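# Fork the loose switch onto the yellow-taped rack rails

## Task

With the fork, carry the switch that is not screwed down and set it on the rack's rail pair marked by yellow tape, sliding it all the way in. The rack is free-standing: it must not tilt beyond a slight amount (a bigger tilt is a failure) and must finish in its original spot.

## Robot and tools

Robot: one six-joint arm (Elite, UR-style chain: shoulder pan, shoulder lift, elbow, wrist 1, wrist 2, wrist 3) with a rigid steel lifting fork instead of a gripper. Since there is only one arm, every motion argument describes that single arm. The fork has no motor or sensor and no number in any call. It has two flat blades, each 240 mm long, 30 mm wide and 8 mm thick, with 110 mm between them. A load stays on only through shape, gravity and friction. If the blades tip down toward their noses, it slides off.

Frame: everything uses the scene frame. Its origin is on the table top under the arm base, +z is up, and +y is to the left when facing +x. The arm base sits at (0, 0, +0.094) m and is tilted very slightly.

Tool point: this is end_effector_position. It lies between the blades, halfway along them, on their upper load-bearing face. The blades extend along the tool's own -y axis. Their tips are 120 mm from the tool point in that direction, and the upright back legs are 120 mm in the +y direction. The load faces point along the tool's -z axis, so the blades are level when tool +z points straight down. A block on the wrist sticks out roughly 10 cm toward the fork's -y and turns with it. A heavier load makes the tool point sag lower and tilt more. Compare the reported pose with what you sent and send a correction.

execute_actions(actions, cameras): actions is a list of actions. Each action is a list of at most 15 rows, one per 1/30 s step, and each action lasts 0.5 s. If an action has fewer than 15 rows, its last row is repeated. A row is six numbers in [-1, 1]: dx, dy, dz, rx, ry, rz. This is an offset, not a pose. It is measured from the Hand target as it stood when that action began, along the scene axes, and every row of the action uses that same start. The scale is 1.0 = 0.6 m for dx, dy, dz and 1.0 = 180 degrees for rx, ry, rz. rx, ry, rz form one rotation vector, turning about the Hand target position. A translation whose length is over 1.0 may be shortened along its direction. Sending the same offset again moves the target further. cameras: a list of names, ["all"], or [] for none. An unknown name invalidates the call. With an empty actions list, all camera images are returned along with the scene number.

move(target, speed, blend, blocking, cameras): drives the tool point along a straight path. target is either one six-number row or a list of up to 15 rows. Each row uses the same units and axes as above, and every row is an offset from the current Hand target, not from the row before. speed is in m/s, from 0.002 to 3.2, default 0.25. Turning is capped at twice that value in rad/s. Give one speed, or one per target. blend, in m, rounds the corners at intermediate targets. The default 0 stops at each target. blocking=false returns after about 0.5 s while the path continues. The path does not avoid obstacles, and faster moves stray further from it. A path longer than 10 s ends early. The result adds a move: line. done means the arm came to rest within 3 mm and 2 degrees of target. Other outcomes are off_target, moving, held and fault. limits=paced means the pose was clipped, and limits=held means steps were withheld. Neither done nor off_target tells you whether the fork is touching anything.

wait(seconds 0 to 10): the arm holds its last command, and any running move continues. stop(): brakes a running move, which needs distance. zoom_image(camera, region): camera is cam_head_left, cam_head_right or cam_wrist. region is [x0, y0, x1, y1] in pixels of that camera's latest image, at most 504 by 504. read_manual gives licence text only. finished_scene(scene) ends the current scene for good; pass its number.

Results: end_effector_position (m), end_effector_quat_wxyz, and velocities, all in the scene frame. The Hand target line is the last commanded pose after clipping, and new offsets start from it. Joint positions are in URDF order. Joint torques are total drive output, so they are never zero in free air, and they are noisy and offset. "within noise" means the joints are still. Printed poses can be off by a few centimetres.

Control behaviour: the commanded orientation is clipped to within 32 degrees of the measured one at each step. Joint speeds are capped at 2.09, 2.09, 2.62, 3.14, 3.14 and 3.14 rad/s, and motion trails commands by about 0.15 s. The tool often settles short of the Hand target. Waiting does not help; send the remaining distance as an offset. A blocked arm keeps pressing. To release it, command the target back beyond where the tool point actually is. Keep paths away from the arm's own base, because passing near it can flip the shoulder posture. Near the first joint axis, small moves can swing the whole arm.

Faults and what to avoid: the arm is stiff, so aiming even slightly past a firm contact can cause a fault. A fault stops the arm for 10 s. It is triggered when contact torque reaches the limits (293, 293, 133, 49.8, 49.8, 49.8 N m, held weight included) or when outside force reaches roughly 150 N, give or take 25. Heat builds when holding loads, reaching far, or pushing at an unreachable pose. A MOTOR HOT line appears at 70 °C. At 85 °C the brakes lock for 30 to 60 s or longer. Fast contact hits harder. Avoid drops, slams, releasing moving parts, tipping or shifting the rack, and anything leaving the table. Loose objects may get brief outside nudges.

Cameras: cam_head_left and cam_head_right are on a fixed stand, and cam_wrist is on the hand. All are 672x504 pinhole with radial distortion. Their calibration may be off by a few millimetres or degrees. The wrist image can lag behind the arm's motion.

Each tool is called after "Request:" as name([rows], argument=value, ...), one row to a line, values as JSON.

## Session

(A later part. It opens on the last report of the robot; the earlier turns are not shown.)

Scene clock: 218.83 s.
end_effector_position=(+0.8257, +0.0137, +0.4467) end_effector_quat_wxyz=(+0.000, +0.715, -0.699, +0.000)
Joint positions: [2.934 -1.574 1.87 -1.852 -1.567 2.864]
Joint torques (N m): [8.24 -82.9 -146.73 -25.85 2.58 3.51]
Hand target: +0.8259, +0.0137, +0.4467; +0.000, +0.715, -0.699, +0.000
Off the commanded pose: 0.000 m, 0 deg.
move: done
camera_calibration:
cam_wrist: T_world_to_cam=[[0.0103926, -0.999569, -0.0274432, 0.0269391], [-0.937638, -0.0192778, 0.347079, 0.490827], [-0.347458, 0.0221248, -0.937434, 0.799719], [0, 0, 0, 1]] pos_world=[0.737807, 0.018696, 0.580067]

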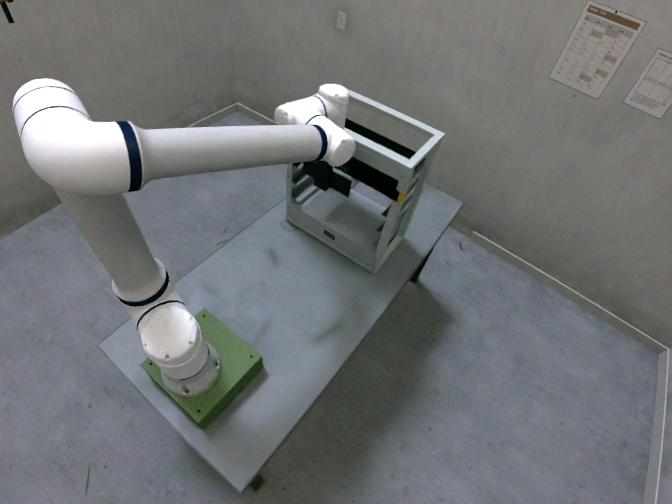

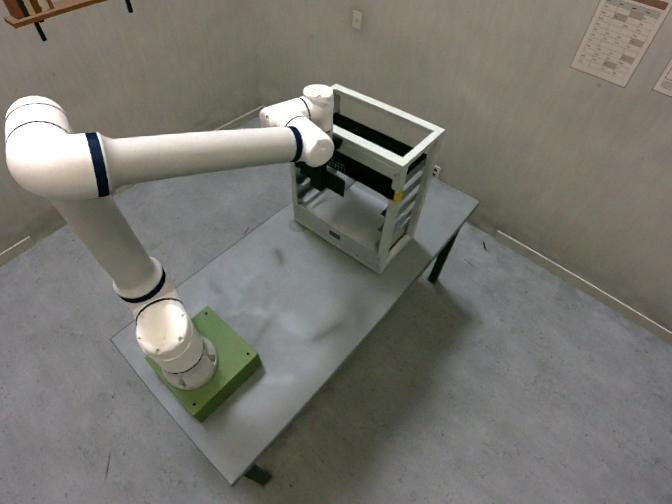

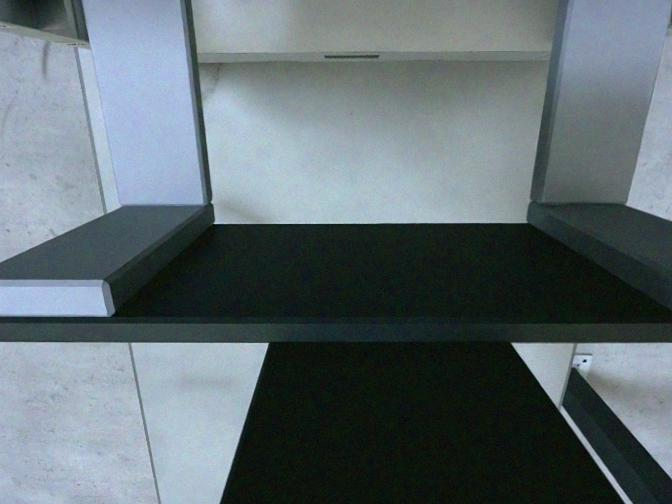

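Request:
move([
  [0, 0, -0.0233, 0, 0, 0],
  [0, 0, -0.045, 0, 0, 0],
  [-0.4333, -0.0068, -0.045, 0, 0, 0],
], speed=[0.02, 0.05, 0.25], blend=[0.003, 0, 0], cameras=["all"])

Request:
zoom_image(camera="cam_head_right", region=[270, 80, 450, 260])

Request:
zoom_image(camera="cam_head_right", region=[370, 150, 430, 220])

Request:
zoom_image(camera="cam_head_left", region=[270, 80, 450, 260])

Scene clock: 228.83 s.
end_effector_position=(+0.5661, +0.0097, +0.4197) end_effector_quat_wxyz=(+0.000, +0.715, -0.699, +0.000)
Joint positions: [2.762 -2.062 2.269 -1.762 -1.57 2.692]
Joint torques (N m): [-21.85 -26.4 -75.48 -5.32 2.18 -2.31]
Hand target: +0.5660, +0.0097, +0.4197; +0.000, +0.715, -0.699, +0.000
Off the commanded pose: 0.000 m, 0 deg.
move: done
camera_calibration:
cam_wrist: T_world_to_cam=[[0.0103926, -0.999569, -0.0274432, 0.0247978], [-0.937638, -0.0192778, 0.347079, 0.256709], [-0.347458, 0.0221248, -0.937434, 0.684298], [0, 0, 0, 1]] pos_world=[0.478207, 0.014596, 0.553067]

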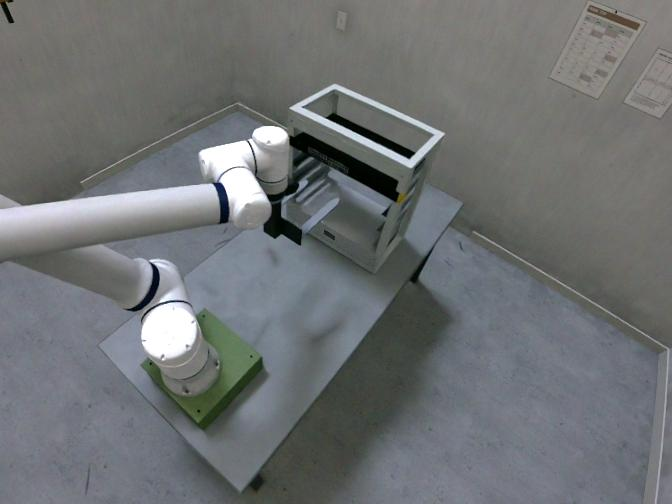

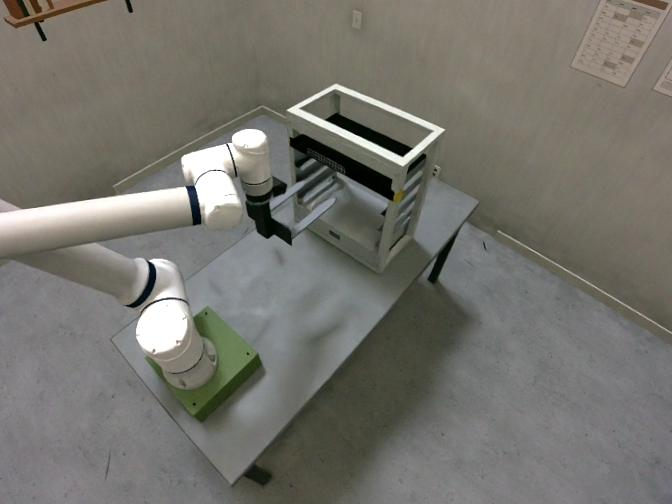

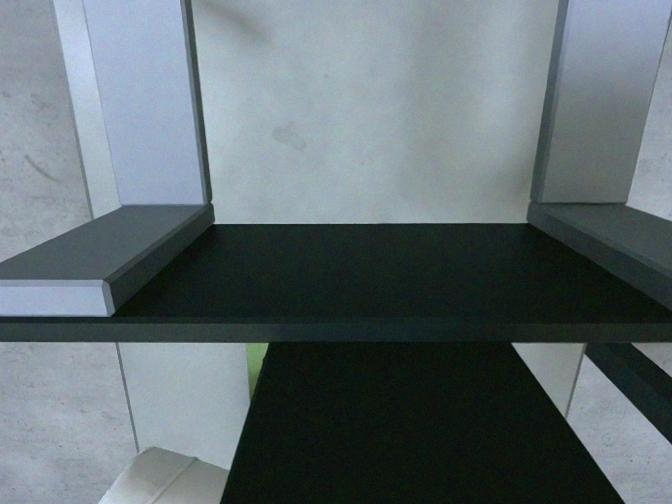

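Scaled by 2.800.

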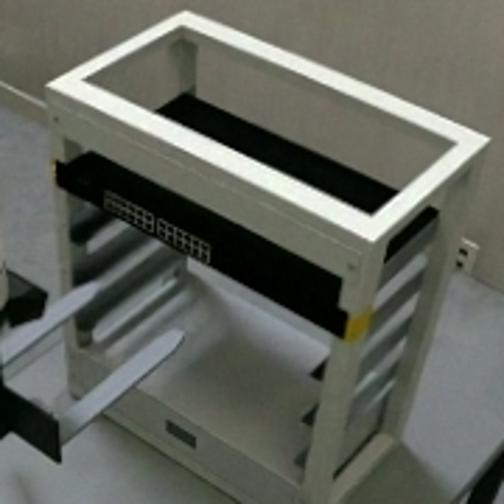

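Scaled by 7.200.

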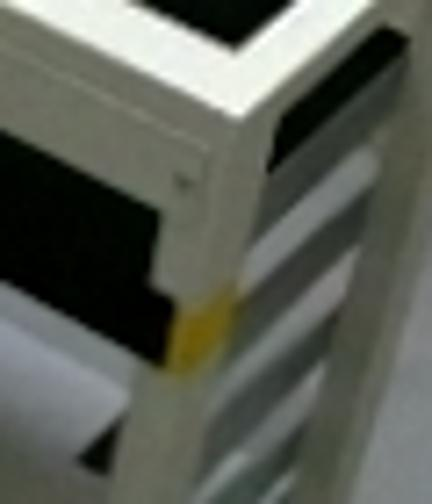

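Scaled by 2.800.

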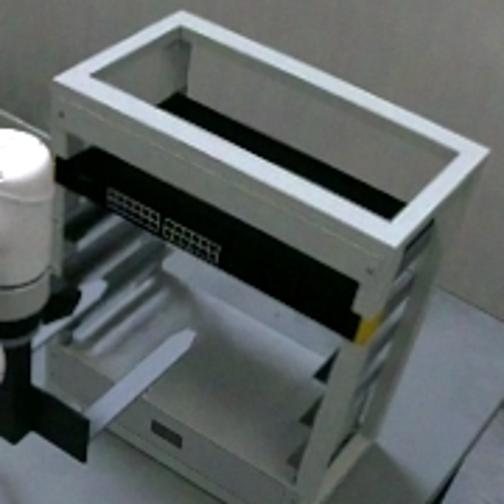

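Request:
move(target=[0.1467, -0.0612, 0.2805, -0.1467, -0.4852, -0.1581], speed=0.5, cameras=["cam_wrist"])

Request:
zoom_image(camera="cam_wrist", region=[380, 40, 540, 220])

Scene clock: 256.93 s.
end_effector_position=(+0.6540, -0.0270, +0.5880) end_effector_quat_wxyz=(+0.327, -0.327, +0.627, -0.627)
Joint positions: [3.097 -1.199 2.457 -4.381 -2.089 3.149]
Joint torques (N m): [-9.56 -48.46 -46.06 -8.53 -2.1 -2.4]
Hand target: +0.6540, -0.0271, +0.5880; +0.327, -0.327, +0.627, -0.627
Off the commanded pose: 0.000 m, 0 deg.
move: done
camera_calibration:
cam_wrist: T_world_to_cam=[[-0.550592, -0.834671, -0.0131122, 0.354776], [-0.283107, 0.201483, -0.937686, 0.613266], [0.785301, -0.512571, -0.347236, -0.228825], [0, 0, 0, 1]] pos_world=[0.548653, 0.05527, 0.500246]
Images, in order (width x height): cam_wrist 672x504.

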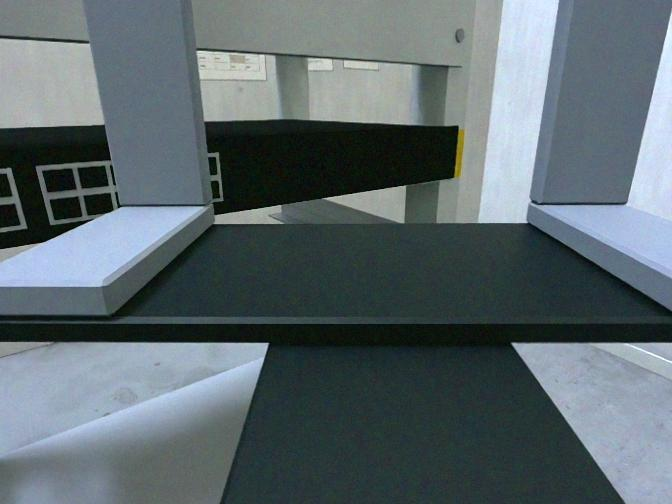

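Scaled by 2.800.

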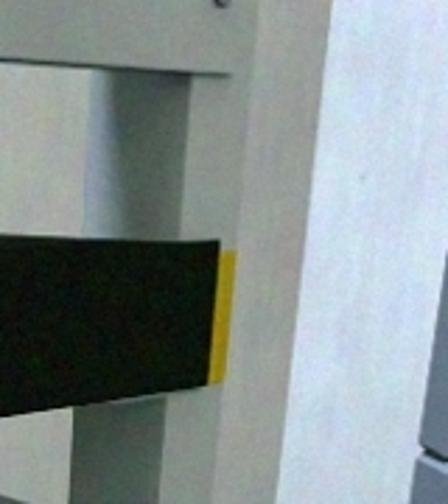

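Request:
zoom_image(camera="cam_wrist", region=[210, 150, 340, 225])

Request:
zoom_image(camera="cam_wrist", region=[370, 110, 480, 200])

Request:
zoom_image(camera="cam_wrist", region=[195, 30, 480, 80])

Scaled by 3.877.

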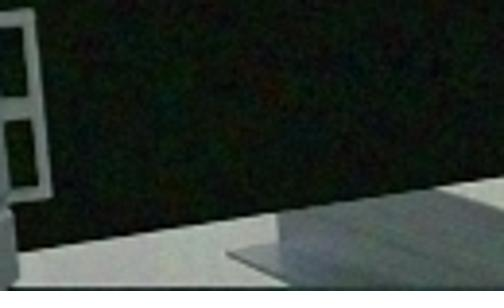

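Scaled by 4.582.

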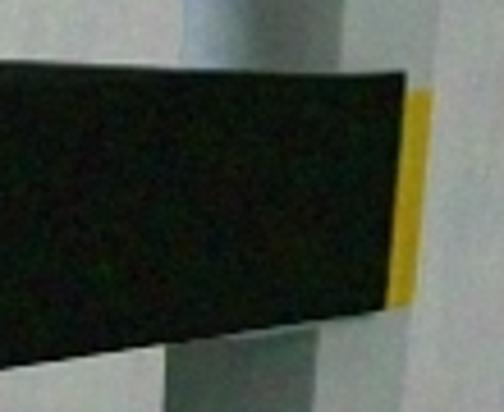

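Scaled by 1.768.

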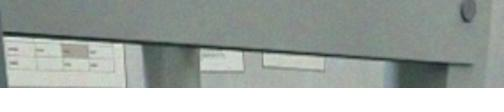

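Request:
finished_scene(scene=2)

The scene is finished: the task was done.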